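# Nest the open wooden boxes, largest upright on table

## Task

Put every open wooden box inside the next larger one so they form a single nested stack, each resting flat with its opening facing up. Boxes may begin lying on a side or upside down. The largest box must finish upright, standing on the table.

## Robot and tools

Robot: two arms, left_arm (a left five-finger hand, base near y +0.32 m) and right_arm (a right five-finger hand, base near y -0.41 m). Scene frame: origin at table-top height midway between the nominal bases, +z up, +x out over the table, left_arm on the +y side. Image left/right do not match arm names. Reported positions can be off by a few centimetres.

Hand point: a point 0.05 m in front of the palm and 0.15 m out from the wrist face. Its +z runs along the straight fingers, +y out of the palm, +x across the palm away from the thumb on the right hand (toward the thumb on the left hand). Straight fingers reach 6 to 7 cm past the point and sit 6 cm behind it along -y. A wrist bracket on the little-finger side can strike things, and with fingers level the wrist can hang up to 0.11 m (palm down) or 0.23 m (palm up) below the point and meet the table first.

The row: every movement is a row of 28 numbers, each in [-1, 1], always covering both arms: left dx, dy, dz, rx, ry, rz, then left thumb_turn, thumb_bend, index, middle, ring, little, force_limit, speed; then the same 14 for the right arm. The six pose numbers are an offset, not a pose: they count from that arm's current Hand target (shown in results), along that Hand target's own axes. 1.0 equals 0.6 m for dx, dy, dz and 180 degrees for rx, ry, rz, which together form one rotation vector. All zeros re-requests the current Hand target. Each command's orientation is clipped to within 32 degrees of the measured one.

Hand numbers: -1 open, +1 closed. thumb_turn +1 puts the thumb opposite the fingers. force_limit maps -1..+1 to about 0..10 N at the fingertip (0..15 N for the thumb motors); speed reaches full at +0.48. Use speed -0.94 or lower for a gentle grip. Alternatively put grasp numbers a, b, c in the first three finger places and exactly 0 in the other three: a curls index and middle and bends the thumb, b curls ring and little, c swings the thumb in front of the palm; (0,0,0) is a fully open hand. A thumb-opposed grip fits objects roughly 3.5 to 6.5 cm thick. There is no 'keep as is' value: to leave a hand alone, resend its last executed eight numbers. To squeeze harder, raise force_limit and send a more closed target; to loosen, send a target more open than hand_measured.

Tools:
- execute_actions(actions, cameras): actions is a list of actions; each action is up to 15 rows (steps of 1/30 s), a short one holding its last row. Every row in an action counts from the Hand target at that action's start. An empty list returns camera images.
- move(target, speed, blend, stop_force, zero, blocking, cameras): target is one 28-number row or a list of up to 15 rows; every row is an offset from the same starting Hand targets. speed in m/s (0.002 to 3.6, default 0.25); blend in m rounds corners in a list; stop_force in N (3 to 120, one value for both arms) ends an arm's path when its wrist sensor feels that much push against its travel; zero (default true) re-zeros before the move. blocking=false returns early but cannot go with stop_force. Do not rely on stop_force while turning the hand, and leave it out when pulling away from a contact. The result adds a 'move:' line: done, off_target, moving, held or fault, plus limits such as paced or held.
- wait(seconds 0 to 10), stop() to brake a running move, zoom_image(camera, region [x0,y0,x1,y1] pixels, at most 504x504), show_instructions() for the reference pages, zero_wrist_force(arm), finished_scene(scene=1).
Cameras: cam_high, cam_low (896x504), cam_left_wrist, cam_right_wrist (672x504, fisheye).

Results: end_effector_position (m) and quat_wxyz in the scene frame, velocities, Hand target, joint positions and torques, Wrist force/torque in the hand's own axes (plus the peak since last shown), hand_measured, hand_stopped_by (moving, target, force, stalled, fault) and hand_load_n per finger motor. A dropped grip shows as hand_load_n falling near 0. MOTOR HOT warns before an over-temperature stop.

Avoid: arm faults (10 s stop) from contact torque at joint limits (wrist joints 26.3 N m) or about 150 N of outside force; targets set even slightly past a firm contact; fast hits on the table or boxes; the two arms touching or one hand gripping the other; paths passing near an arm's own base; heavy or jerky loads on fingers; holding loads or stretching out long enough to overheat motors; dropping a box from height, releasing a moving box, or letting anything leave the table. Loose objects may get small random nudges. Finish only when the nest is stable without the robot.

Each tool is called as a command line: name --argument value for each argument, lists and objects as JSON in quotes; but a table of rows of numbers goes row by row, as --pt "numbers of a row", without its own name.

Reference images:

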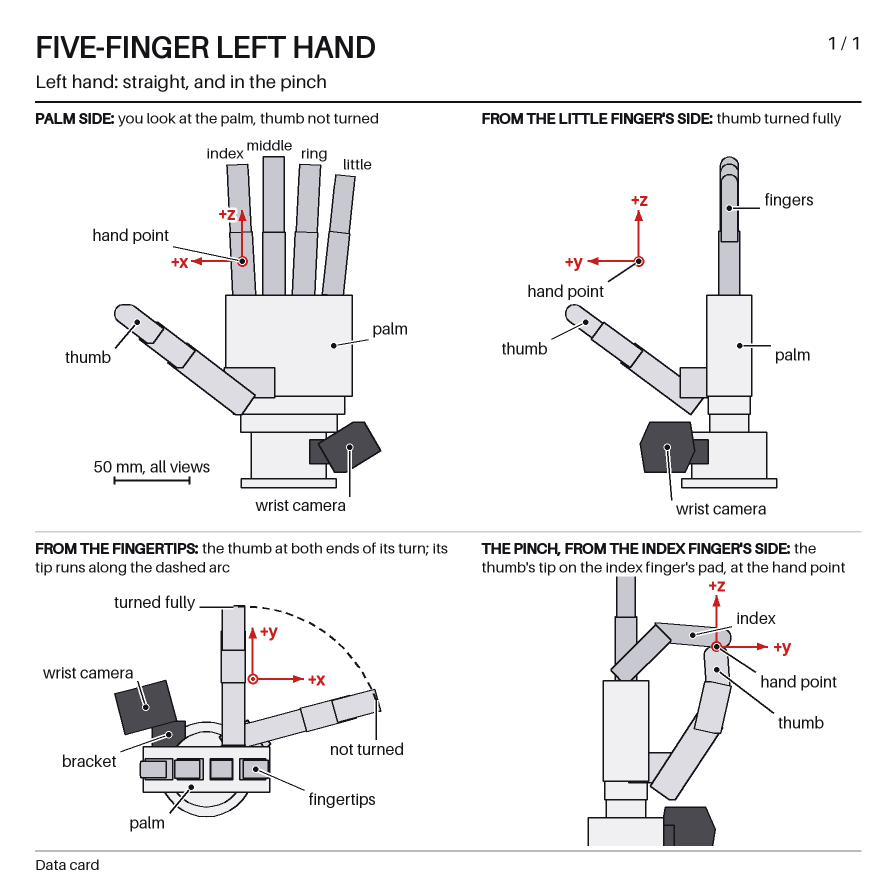

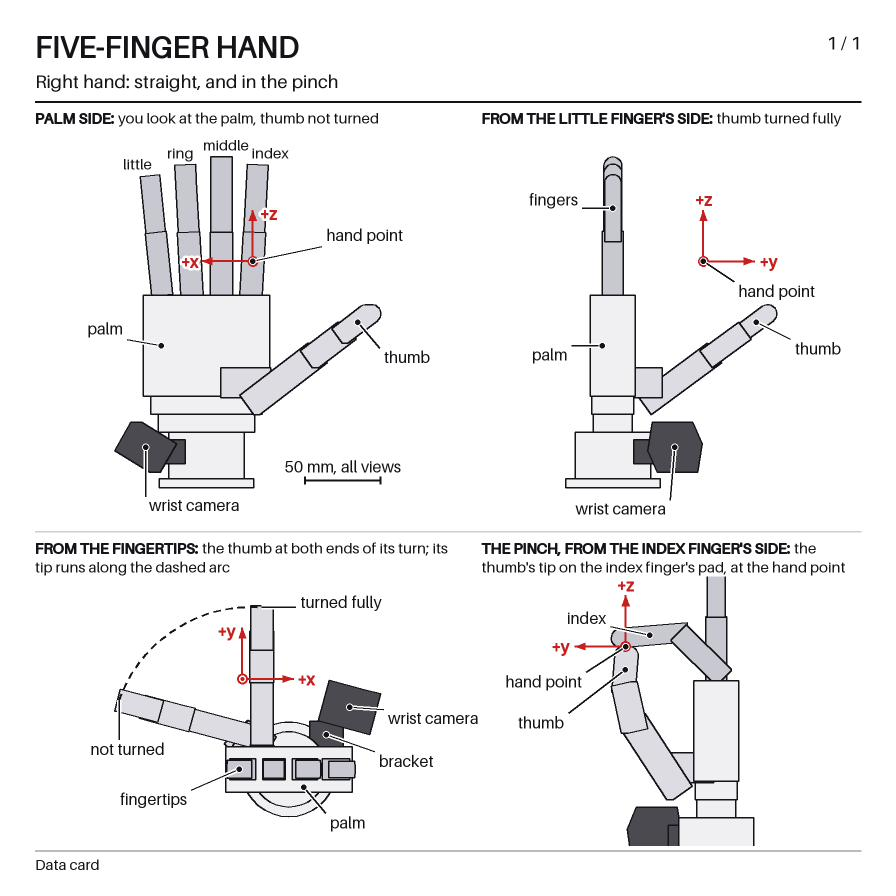

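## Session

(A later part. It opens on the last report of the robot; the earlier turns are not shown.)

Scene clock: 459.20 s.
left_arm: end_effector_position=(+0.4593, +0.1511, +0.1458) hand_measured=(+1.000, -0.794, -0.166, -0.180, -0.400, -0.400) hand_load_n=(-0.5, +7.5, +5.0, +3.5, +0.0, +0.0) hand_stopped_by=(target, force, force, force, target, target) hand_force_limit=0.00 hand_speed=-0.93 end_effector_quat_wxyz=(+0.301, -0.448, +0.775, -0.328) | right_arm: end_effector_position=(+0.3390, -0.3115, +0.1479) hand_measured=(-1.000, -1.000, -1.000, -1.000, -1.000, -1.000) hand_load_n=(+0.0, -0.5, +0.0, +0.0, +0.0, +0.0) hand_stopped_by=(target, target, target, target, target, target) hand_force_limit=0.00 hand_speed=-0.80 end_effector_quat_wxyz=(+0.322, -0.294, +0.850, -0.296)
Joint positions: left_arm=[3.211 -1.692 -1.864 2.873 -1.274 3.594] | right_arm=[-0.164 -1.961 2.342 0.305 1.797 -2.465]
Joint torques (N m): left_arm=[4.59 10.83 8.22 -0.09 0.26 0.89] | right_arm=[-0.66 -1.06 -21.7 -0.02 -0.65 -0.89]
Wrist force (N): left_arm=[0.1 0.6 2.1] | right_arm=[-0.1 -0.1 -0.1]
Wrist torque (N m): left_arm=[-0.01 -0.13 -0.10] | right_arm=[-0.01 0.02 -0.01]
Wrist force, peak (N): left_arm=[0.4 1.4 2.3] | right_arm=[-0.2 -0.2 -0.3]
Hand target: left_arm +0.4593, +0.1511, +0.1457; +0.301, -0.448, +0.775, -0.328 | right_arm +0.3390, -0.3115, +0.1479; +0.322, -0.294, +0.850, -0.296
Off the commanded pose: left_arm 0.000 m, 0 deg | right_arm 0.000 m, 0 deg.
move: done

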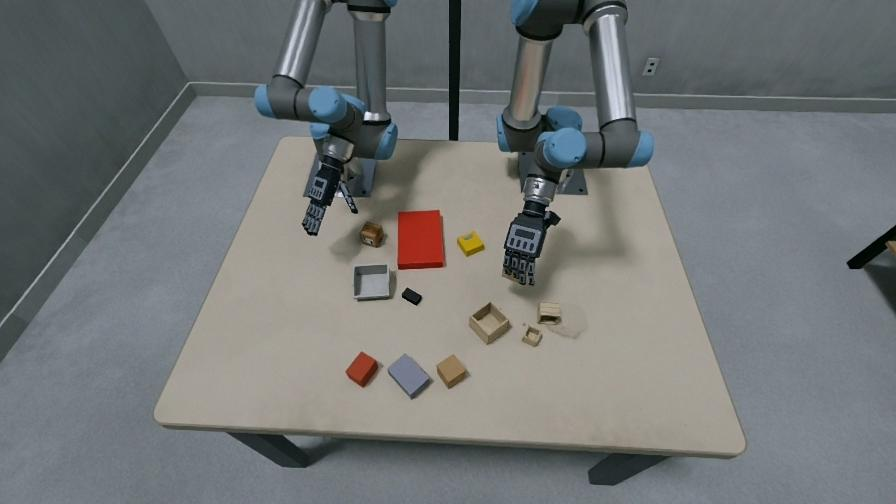

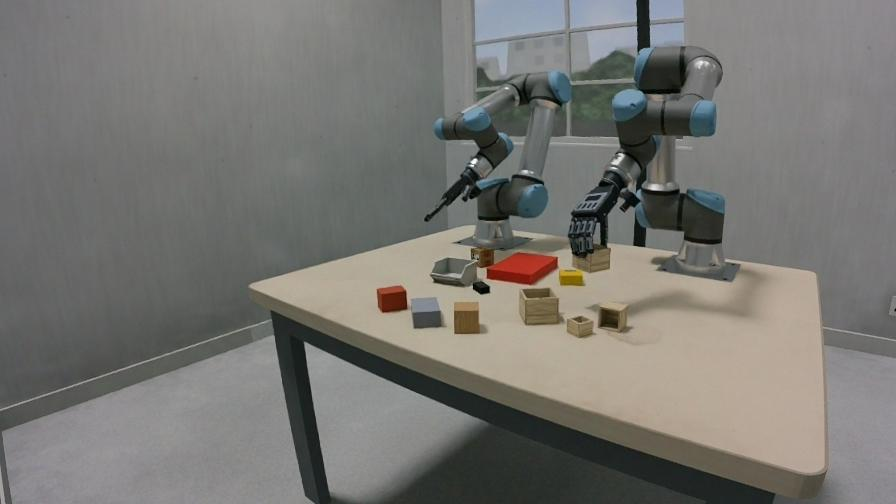

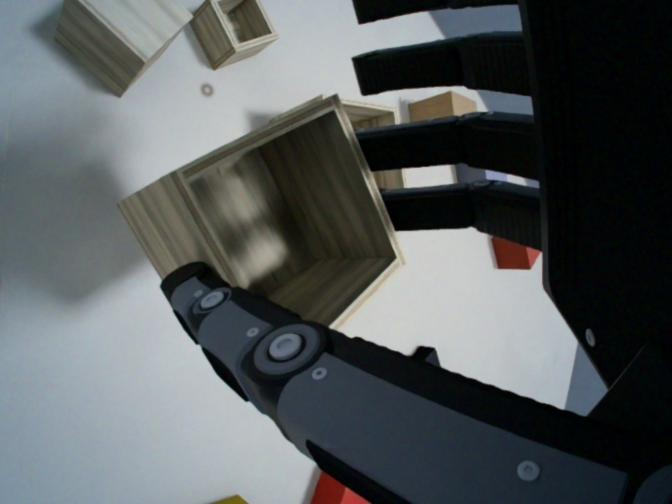

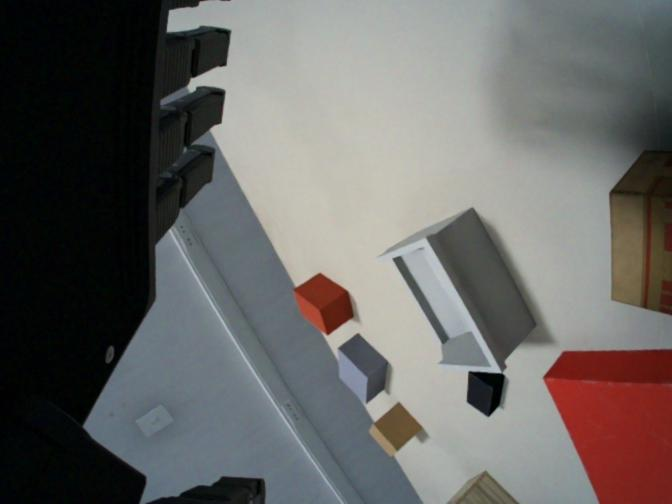

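move --target '[0.03005,-0.12667,0.17062,0.02342,0.10506,0.08151, 1,-0.68,0.15,0.15,-0.4,-0.4,0,-0.93, 0, 0, 0, 0, 0, 0, -1, -1, -1, -1, -1, -1, 0, -0.8]' --speed 0.12 --cameras '["cam_high", "cam_left_wrist", "cam_low"]'

zoom_image --camera "cam_left_wrist" --region '[80, 60, 440, 340]'

zoom_image --camera "cam_low" --region '[480, 200, 640, 340]'

zoom_image --camera "cam_high" --region '[440, 260, 580, 360]'

Scene clock: 492.50 s.
left_arm: end_effector_position=(+0.5673, +0.0813, +0.1399) hand_measured=(+1.000, -0.794, -0.166, -0.180, -0.400, -0.400) hand_load_n=(-0.5, +7.5, +5.0, +3.5, +0.0, +0.0) hand_stopped_by=(target, force, force, force, target, target) hand_force_limit=0.00 hand_speed=-0.93 end_effector_quat_wxyz=(+0.225, -0.274, +0.852, -0.384) | right_arm: end_effector_position=(+0.3390, -0.3115, +0.1479) hand_measured=(-1.000, -1.000, -1.000, -1.000, -1.000, -1.000) hand_load_n=(+0.0, +0.0, +0.0, +0.0, -0.5, +0.0) hand_stopped_by=(target, target, target, target, target, target) hand_force_limit=0.00 hand_speed=-0.80 end_effector_quat_wxyz=(+0.322, -0.294, +0.850, -0.296)
Joint positions: left_arm=[3.16 -2.063 -1.402 2.663 -0.997 3.872] | right_arm=[-0.164 -1.961 2.342 0.305 1.797 -2.465]
Joint torques (N m): left_arm=[6.28 44.05 14.92 0.04 -1.75 -0.64] | right_arm=[-0.3 -1.65 -22.08 -0.06 -0.7 -0.94]
Wrist force (N): left_arm=[0.2 0.6 2.2] | right_arm=[0.1 0.1 0.0]
Wrist torque (N m): left_arm=[-0.01 -0.14 0.02] | right_arm=[0.02 -0.01 0.01]
Wrist force, peak (N): left_arm=[-0.1 0.1 2.7] | right_arm=[0.2 -0.1 -0.4]
Hand target: left_arm +0.5674, +0.0814, +0.1399; +0.225, -0.274, +0.852, -0.384 | right_arm +0.3390, -0.3115, +0.1479; +0.322, -0.294, +0.850, -0.296
Off the commanded pose: left_arm 0.000 m, 0 deg | right_arm 0.000 m, 0 deg.
move: done
Images, in order (width x height): cam_high 896x504, cam_low 896x504, cam_left_wrist 672x504.

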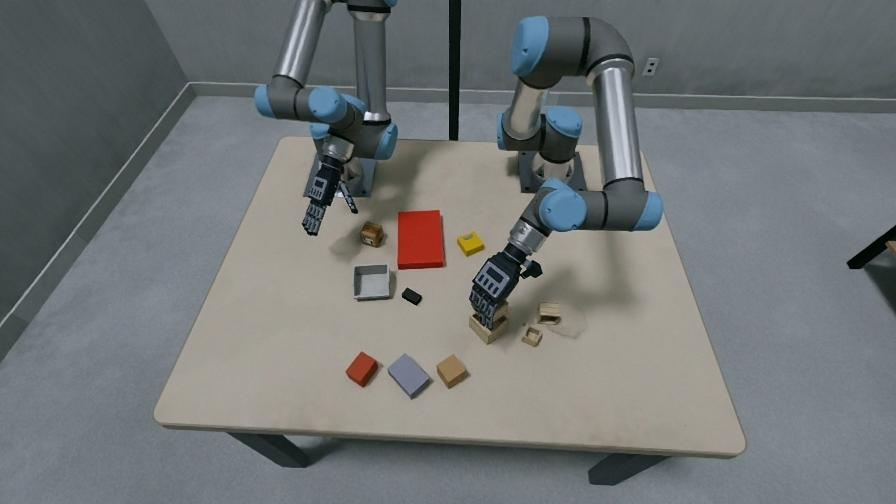

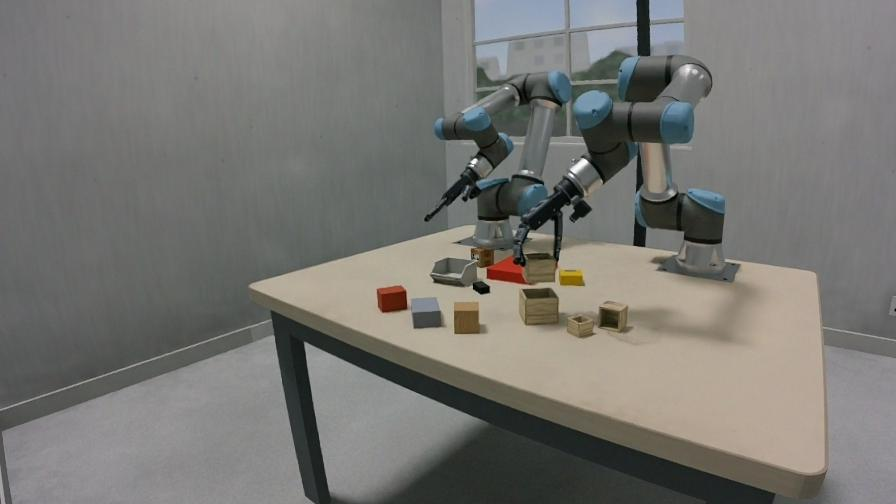

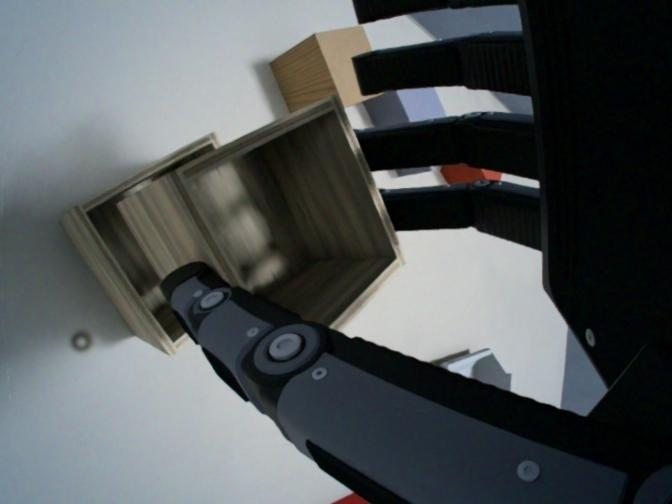

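Scaled by 1.400 from the camera's 672x504 image, which has a finer 960x720 frame.

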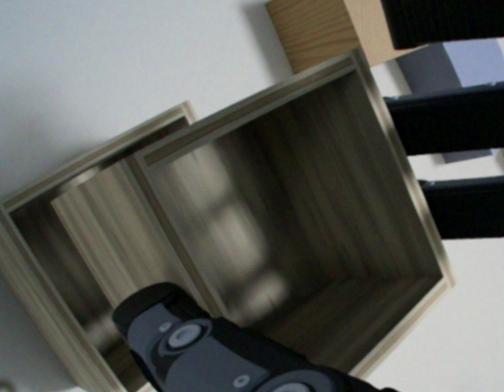

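Scaled by 3.150 from the camera's 896x504 image, which has a finer 1280x720 frame.

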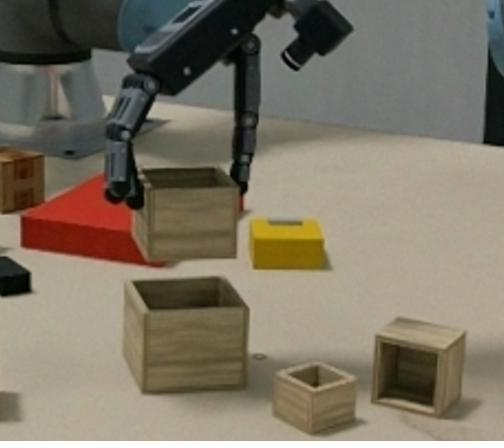

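Scaled by 3.600 from the camera's 896x504 image, which has a finer 1280x720 frame.

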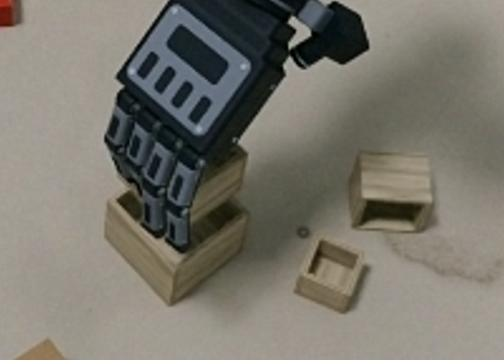

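move --target '[0.00787,0.03528,0.02737,0,0,0, 1,-0.68,0.15,0.15,-0.4,-0.4,0,-0.93, 0, 0, 0, 0, 0, 0, -1, -1, -1, -1, -1, -1, 0, -0.8]' --speed 0.04 --stop_force 4 --cameras '["cam_high", "cam_left_wrist", "cam_low"]'

zoom_image --camera "cam_left_wrist" --region '[80, 60, 440, 340]'

zoom_image --camera "cam_low" --region '[500, 230, 590, 340]'

zoom_image --camera "cam_high" --region '[460, 280, 530, 350]'

Scene clock: 499.13 s.
left_arm: end_effector_position=(+0.5674, +0.0814, +0.1127) hand_measured=(+1.000, -0.794, -0.166, -0.180, -0.400, -0.400) hand_load_n=(-0.5, +7.5, +5.0, +3.5, +0.0, +0.0) hand_stopped_by=(target, force, force, force, target, target) hand_force_limit=0.00 hand_speed=-0.93 end_effector_quat_wxyz=(+0.225, -0.274, +0.852, -0.384) | right_arm: end_effector_position=(+0.3390, -0.3115, +0.1479) hand_measured=(-1.000, -1.000, -1.000, -1.000, -1.000, -1.000) hand_load_n=(+0.0, +0.0, +0.0, +0.0, +0.0, +0.0) hand_stopped_by=(target, target, target, target, target, target) hand_force_limit=0.00 hand_speed=-0.80 end_effector_quat_wxyz=(+0.322, -0.294, +0.850, -0.296)
Joint positions: left_arm=[3.16 -2.086 -1.441 2.724 -0.997 3.872] | right_arm=[-0.164 -1.961 2.342 0.305 1.797 -2.465]
Joint torques (N m): left_arm=[-0.64 48.8 27.29 -2.38 -1.72 -1.22] | right_arm=[-1.35 -1.23 -22.74 -0.02 -0.73 -0.76]
Wrist force (N): left_arm=[0.2 0.3 2.2] | right_arm=[0.1 0.0 0.2]
Wrist torque (N m): left_arm=[-0.05 -0.13 0.02] | right_arm=[-0.01 -0.02 0.01]
Wrist force, peak (N): left_arm=[0.2 0.7 2.3] | right_arm=[0.0 -0.3 -0.5]
Hand target: left_arm +0.5673, +0.0814, +0.1127; +0.225, -0.274, +0.852, -0.384 | right_arm +0.3390, -0.3115, +0.1479; +0.322, -0.294, +0.850, -0.296
Off the commanded pose: left_arm 0.000 m, 0 deg | right_arm 0.000 m, 0 deg.
move: done
Images, in order (width x height): cam_high 896x504, cam_low 896x504, cam_left_wrist 672x504.

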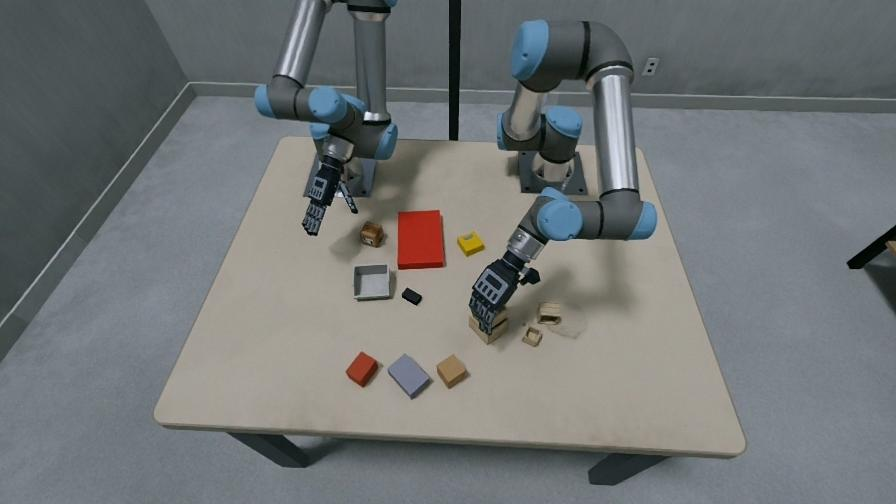

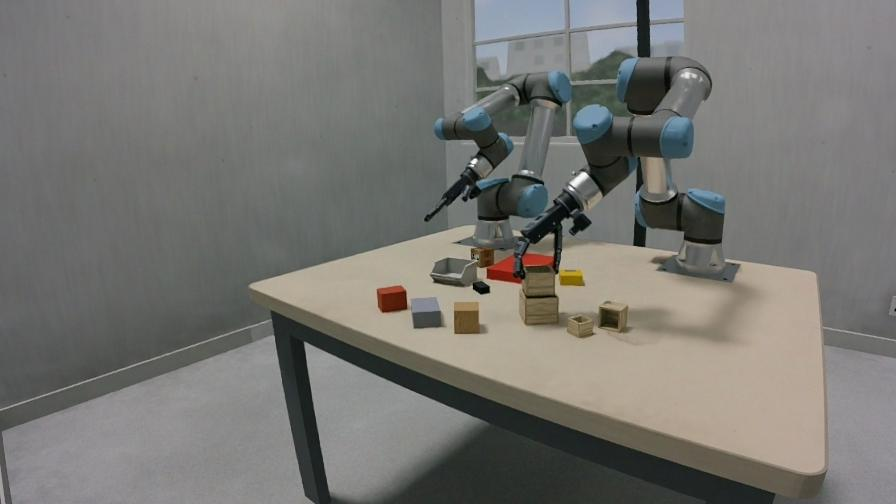

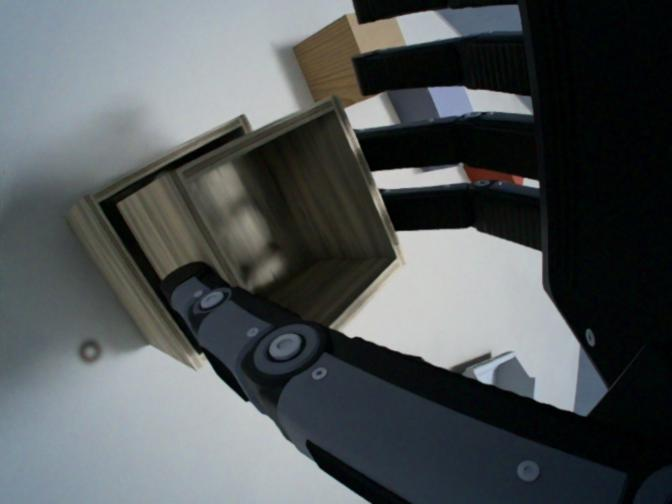

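Scaled by 1.400 from the camera's 672x504 image, which has a finer 960x720 frame.

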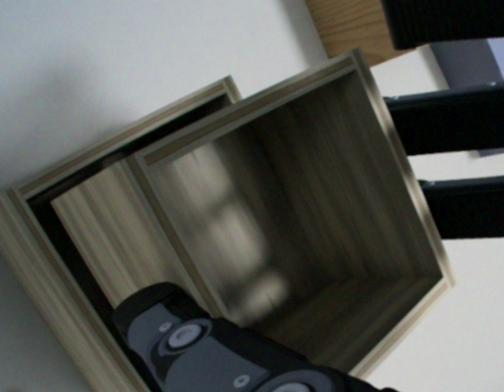

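Scaled by 4.582 from the camera's 896x504 image, which has a finer 1280x720 frame.

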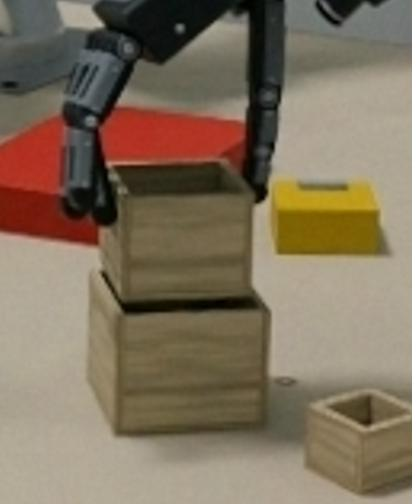

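Scaled by 7.200 from the camera's 896x504 image, which has a finer 1280x720 frame.

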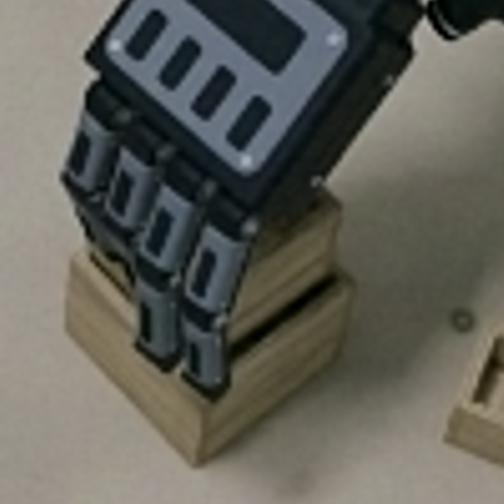

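zoom_image --camera "cam_low" --region '[514, 276, 566, 312]'

zoom_image --camera "cam_left_wrist" --region '[60, 100, 260, 250]'

Scaled by 9.692 from the camera's 896x504 image, which has a finer 1280x720 frame.

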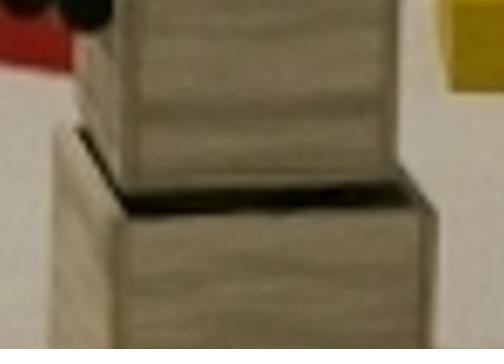

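Scaled by 2.520 from the camera's 672x504 image, which has a finer 960x720 frame.

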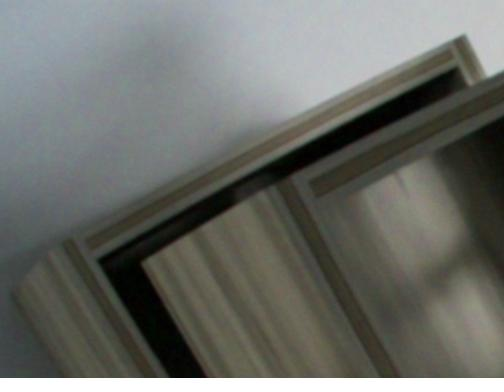

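move --pt "-0.00194 0.00152 -0.0014 0 0 0 1 -0.68 0.15 0.15 -0.4 -0.4 0 -0.93 0 0 0 0 0 0 -1 -1 -1 -1 -1 -1 0 -0.8" --pt "0.00882 0.04977 0.03604 0 0 0 1 -0.68 0.15 0.15 -0.4 -0.4 0 -0.93 0 0 0 0 0 0 -1 -1 -1 -1 -1 -1 0 -0.8" --speed 0.015 --stop_force 3 --cameras '["cam_high", "cam_left_wrist", "cam_low"]'

zoom_image --camera "cam_low" --region '[510, 260, 570, 312]'

zoom_image --camera "cam_left_wrist" --region '[60, 90, 260, 240]'

Scene clock: 537.47 s.
left_arm: end_effector_position=(+0.5674, +0.0831, +0.0781) hand_measured=(+1.000, -0.794, -0.166, -0.180, -0.400, -0.400) hand_load_n=(+0.0, +7.5, +5.0, +3.5, +0.0, +0.0) hand_stopped_by=(target, force, force, force, target, target) hand_force_limit=0.00 hand_speed=-0.93 end_effector_quat_wxyz=(+0.225, -0.274, +0.852, -0.384) | right_arm: end_effector_position=(+0.3390, -0.3115, +0.1479) hand_measured=(-1.000, -1.000, -1.000, -1.000, -1.000, -1.000) hand_load_n=(+0.0, +0.0, +0.0, +0.0, +0.0, +0.0) hand_stopped_by=(target, target, target, target, target, target) hand_force_limit=0.00 hand_speed=-0.80 end_effector_quat_wxyz=(+0.322, -0.294, +0.850, -0.296)
Joint positions: left_arm=[3.164 -2.119 -1.484 2.8 -0.995 3.875] | right_arm=[-0.164 -1.961 2.342 0.305 1.797 -2.465]
Joint torques (N m): left_arm=[-3.95 47.61 25.59 -0.27 -0.99 -1.08] | right_arm=[-0.22 -1.23 -22.51 -0.03 -0.83 -1.05]
Wrist force (N): left_arm=[-0.3 -2.3 0.1] | right_arm=[0.0 -0.2 0.0]
Wrist torque (N m): left_arm=[0.02 -0.19 -0.03] | right_arm=[-0.03 0.00 0.00]
Wrist force, peak (N): left_arm=[-0.6 -7.1 -3.4] | right_arm=[-0.2 -0.1 -0.5]
Hand target: left_arm +0.5675, +0.0831, +0.0781; +0.225, -0.274, +0.852, -0.384 (not the last commanded pose) | right_arm +0.3390, -0.3115, +0.1479; +0.322, -0.294, +0.850, -0.296
Off the commanded pose: left_arm 0.003 m, 0 deg | right_arm 0.000 m, 0 deg.
move: contact (left_arm); path passed 1 of 2 targets
Images, in order (width x height): cam_high 896x504, cam_low 896x504, cam_left_wrist 672x504.

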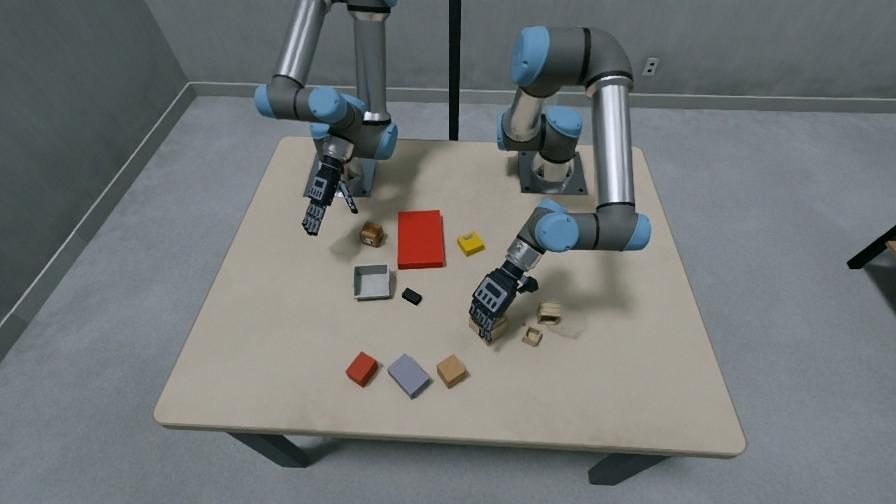

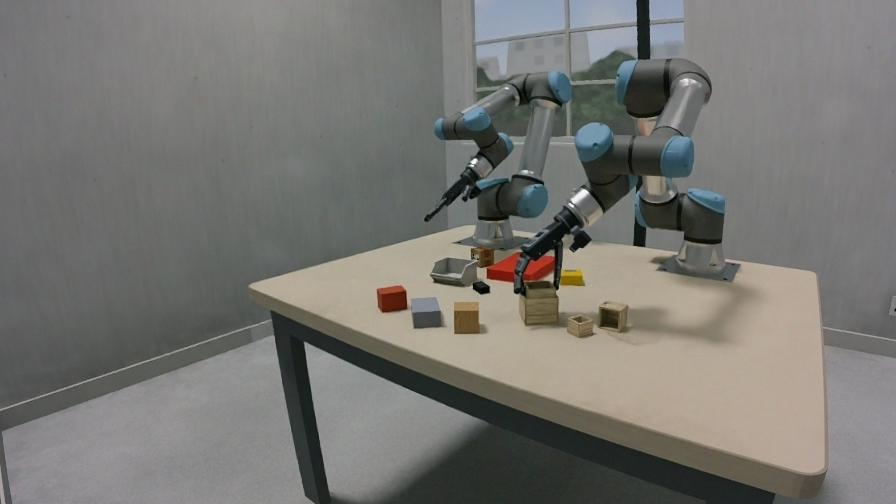

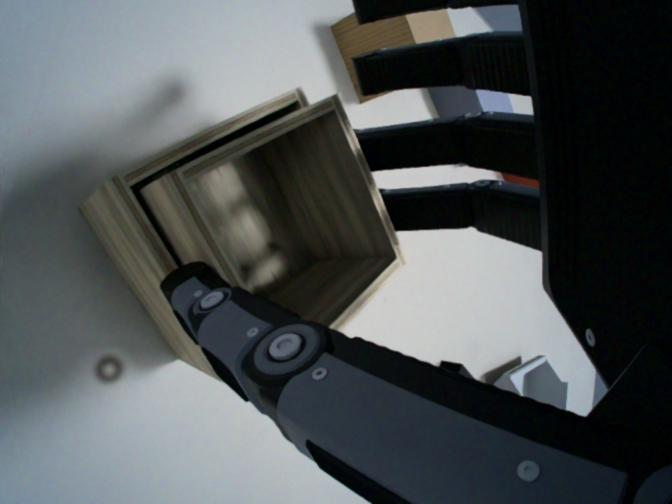

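Scaled by 8.400 from the camera's 896x504 image, which has a finer 1280x720 frame.

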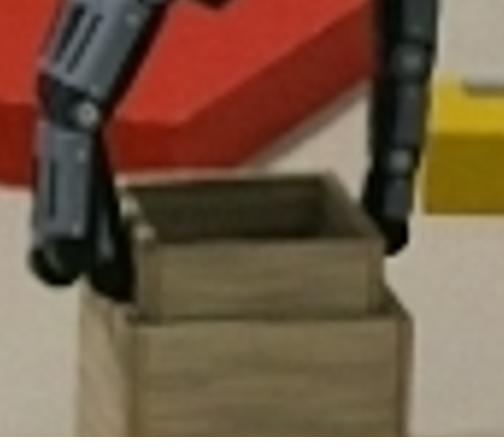

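Scaled by 2.520 from the camera's 672x504 image, which has a finer 960x720 frame.

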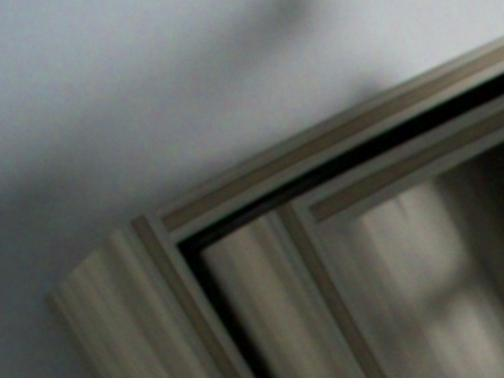

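move --pt "-0.00029 -0.0013 -0.00101 0 0 0 1 -0.68 0.15 0.15 -0.4 -0.4 0 -0.93 0 0 0 0 0 0 -1 -1 -1 -1 -1 -1 0 -0.8" --pt "-0.0003 -0.0013 -0.00101 0 0 0 1 -0.9 -0.36 -0.36 -0.4 -0.4 0 -0.985 0 0 0 0 0 0 -1 -1 -1 -1 -1 -1 0 -0.8" --speed 0.02 --cameras '["cam_left_wrist", "cam_low"]'

zoom_image --camera "cam_low" --region '[510, 260, 570, 312]'

Scene clock: 556.90 s.
left_arm: end_effector_position=(+0.5675, +0.0831, +0.0791) hand_measured=(+1.000, -0.894, -0.360, -0.360, -0.400, -0.400) hand_load_n=(+0.0, +0.0, +0.0, +0.0, +0.0, +0.0) hand_stopped_by=(target, moving, moving, target, target, target) hand_force_limit=0.00 hand_speed=-0.98 end_effector_quat_wxyz=(+0.225, -0.274, +0.852, -0.384) | right_arm: end_effector_position=(+0.3390, -0.3115, +0.1479) hand_measured=(-1.000, -1.000, -1.000, -1.000, -1.000, -1.000) hand_load_n=(+0.0, +0.0, +0.0, +0.0, +0.0, +0.0) hand_stopped_by=(target, target, target, target, target, target) hand_force_limit=0.00 hand_speed=-0.80 end_effector_quat_wxyz=(+0.322, -0.294, +0.850, -0.296)
Joint positions: left_arm=[3.164 -2.118 -1.483 2.798 -0.995 3.875] | right_arm=[-0.164 -1.961 2.342 0.305 1.797 -2.465]
Joint torques (N m): left_arm=[4.75 28.21 8.39 0.07 1.83 0.72] | right_arm=[-1.03 -0.9 -22.57 -0.31 -0.8 -0.88]
Wrist force (N): left_arm=[0.3 0.3 1.8] | right_arm=[0.0 0.0 -0.1]
Wrist torque (N m): left_arm=[-0.01 -0.15 -0.07] | right_arm=[0.01 0.01 0.01]
Wrist force, peak (N): left_arm=[0.4 0.6 2.3] | right_arm=[0.1 -0.2 -0.4]
Hand target: left_arm +0.5675, +0.0831, +0.0791; +0.225, -0.274, +0.852, -0.384 | right_arm +0.3390, -0.3115, +0.1479; +0.322, -0.294, +0.850, -0.296
Off the commanded pose: left_arm 0.000 m, 0 deg | right_arm 0.000 m, 0 deg.
move: done
Images, in order (width x height): cam_low 896x504, cam_left_wrist 672x504.

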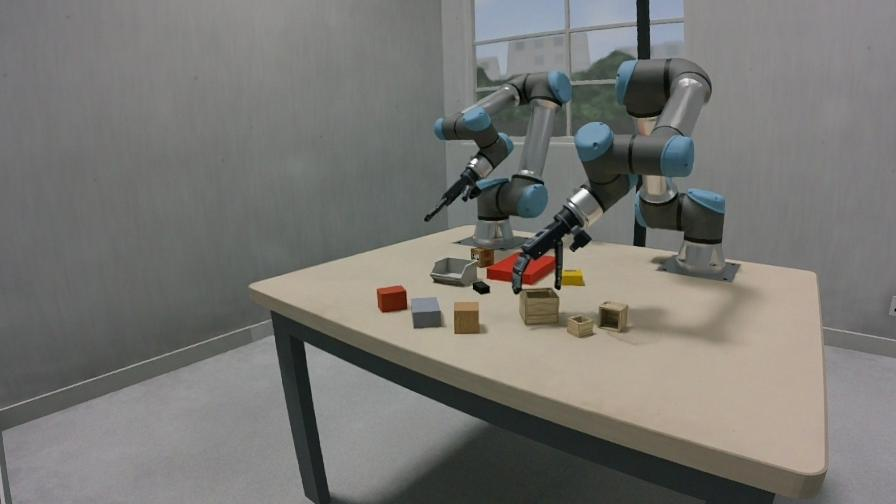

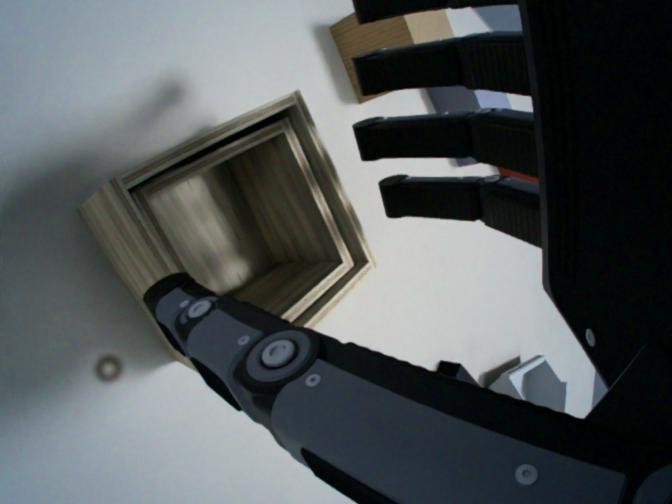

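Scaled by 8.400 from the camera's 896x504 image, which has a finer 1280x720 frame.

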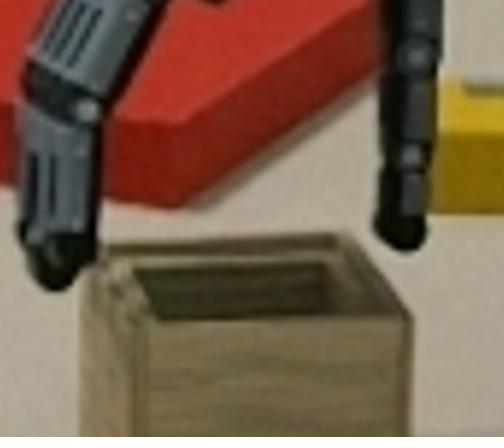

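move --target '[-0.02892,-0.1297,-0.10063,0,0,0, 1,-0.92,-0.42,-0.42,-0.4,-0.4,0,0, 0, 0, 0, 0, 0, 0, -1, -1, -1, -1, -1, -1, 0, -0.8]' --speed 0.15 --cameras '["all"]'

zoom_image --camera "cam_high" --region '[520, 295, 570, 355]'

zoom_image --camera "cam_low" --region '[510, 270, 650, 345]'

Scene clock: 561.80 s.
left_arm: end_effector_position=(+0.5675, +0.0831, +0.1791) hand_measured=(+1.000, -0.920, -0.420, -0.420, -0.400, -0.400) hand_load_n=(+0.0, +0.0, +0.0, +0.0, +0.0, +0.0) hand_stopped_by=(target, target, target, target, target, target) hand_force_limit=0.00 hand_speed=0.00 end_effector_quat_wxyz=(+0.225, -0.274, +0.852, -0.384) | right_arm: end_effector_position=(+0.3390, -0.3115, +0.1479) hand_measured=(-1.000, -1.000, -1.000, -1.000, -1.000, -1.000) hand_load_n=(-0.5, +0.0, +0.0, +0.0, +0.0, +0.0) hand_stopped_by=(target, target, target, target, target, target) hand_force_limit=0.00 hand_speed=-0.80 end_effector_quat_wxyz=(+0.322, -0.294, +0.850, -0.296)
Joint positions: left_arm=[3.164 -2.037 -1.338 2.571 -0.994 3.875] | right_arm=[-0.164 -1.961 2.342 0.305 1.797 -2.465]
Joint torques (N m): left_arm=[3.23 24.44 12.45 -1.56 1.88 1] | right_arm=[-0.47 -0.63 -22.96 -0.16 -0.76 -0.91]
Wrist force (N): left_arm=[0.2 0.5 1.8] | right_arm=[-0.3 0.1 -0.2]
Wrist torque (N m): left_arm=[0.02 -0.15 -0.07] | right_arm=[0.03 0.04 -0.01]
Wrist force, peak (N): left_arm=[0.4 1.4 2.8] | right_arm=[0.3 0.3 -0.3]
Hand target: left_arm +0.5675, +0.0831, +0.1791; +0.225, -0.274, +0.852, -0.384 | right_arm +0.3390, -0.3115, +0.1479; +0.322, -0.294, +0.850, -0.296
Off the commanded pose: left_arm 0.000 m, 0 deg | right_arm 0.000 m, 0 deg.
move: done

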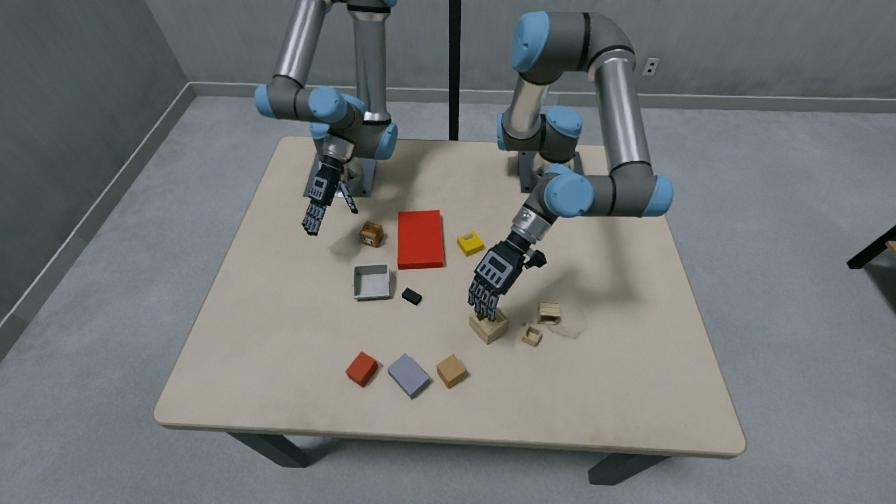

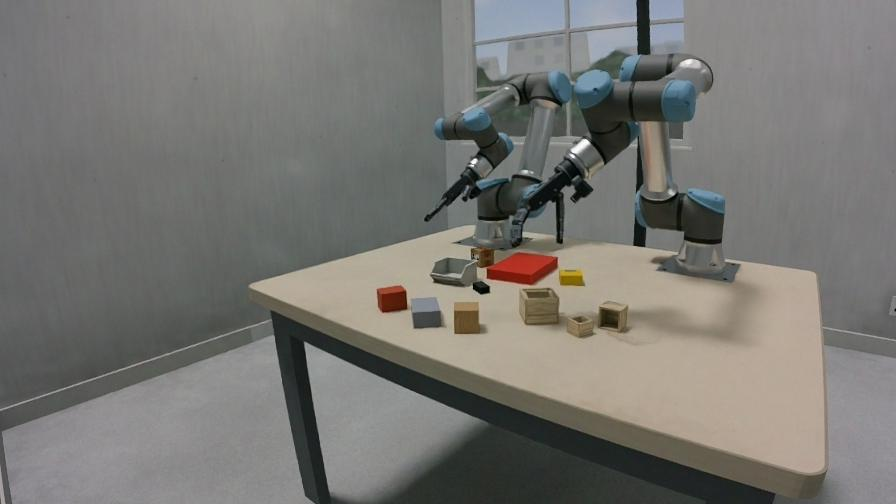

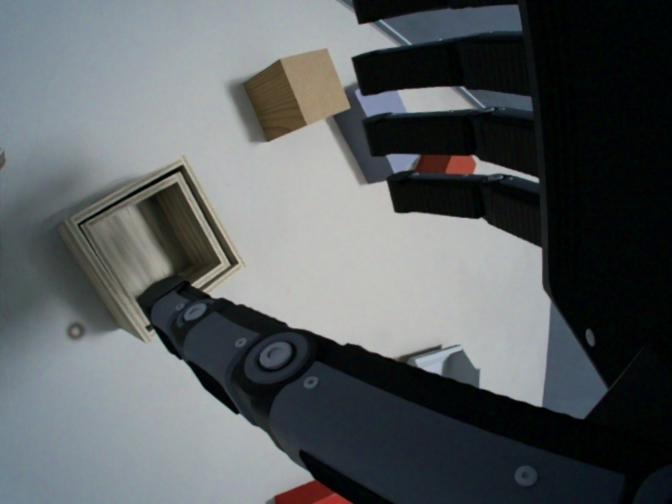

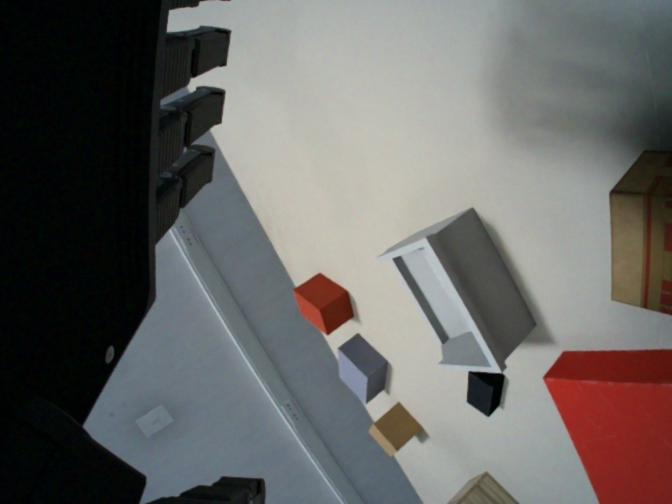

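Scaled by 8.400 from the camera's 896x504 image, which has a finer 1280x720 frame.

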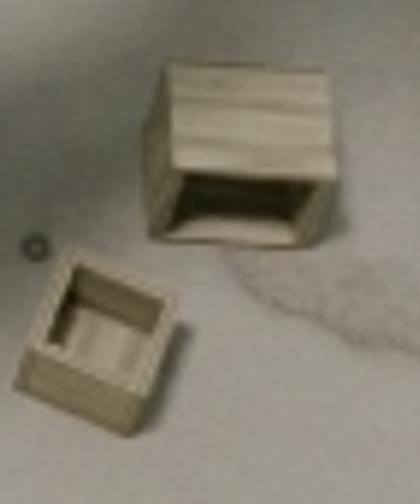

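Scaled by 3.600 from the camera's 896x504 image, which has a finer 1280x720 frame.

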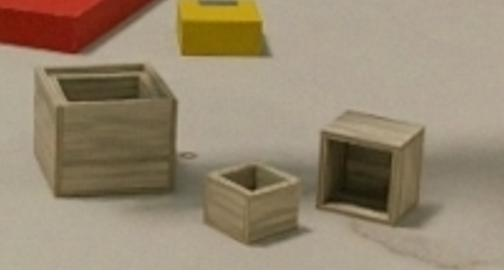

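zoom_image --camera "cam_high" --region '[533, 298, 567, 328]'

zoom_image --camera "cam_low" --region '[594, 296, 634, 336]'

Scaled by 14.824 from the camera's 896x504 image, which has a finer 1280x720 frame.

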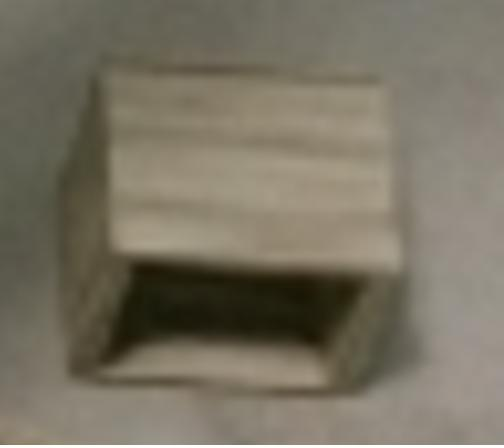

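Scaled by 12.600 from the camera's 896x504 image, which has a finer 1280x720 frame.

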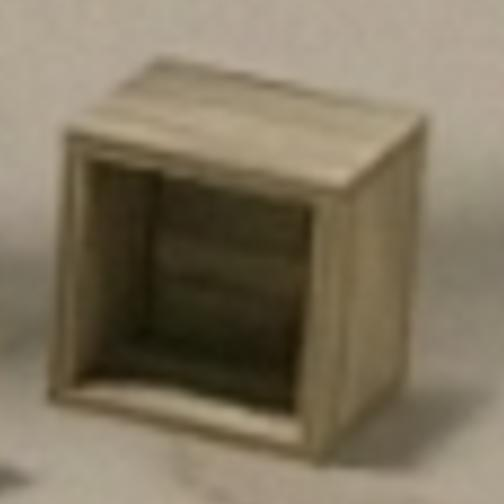

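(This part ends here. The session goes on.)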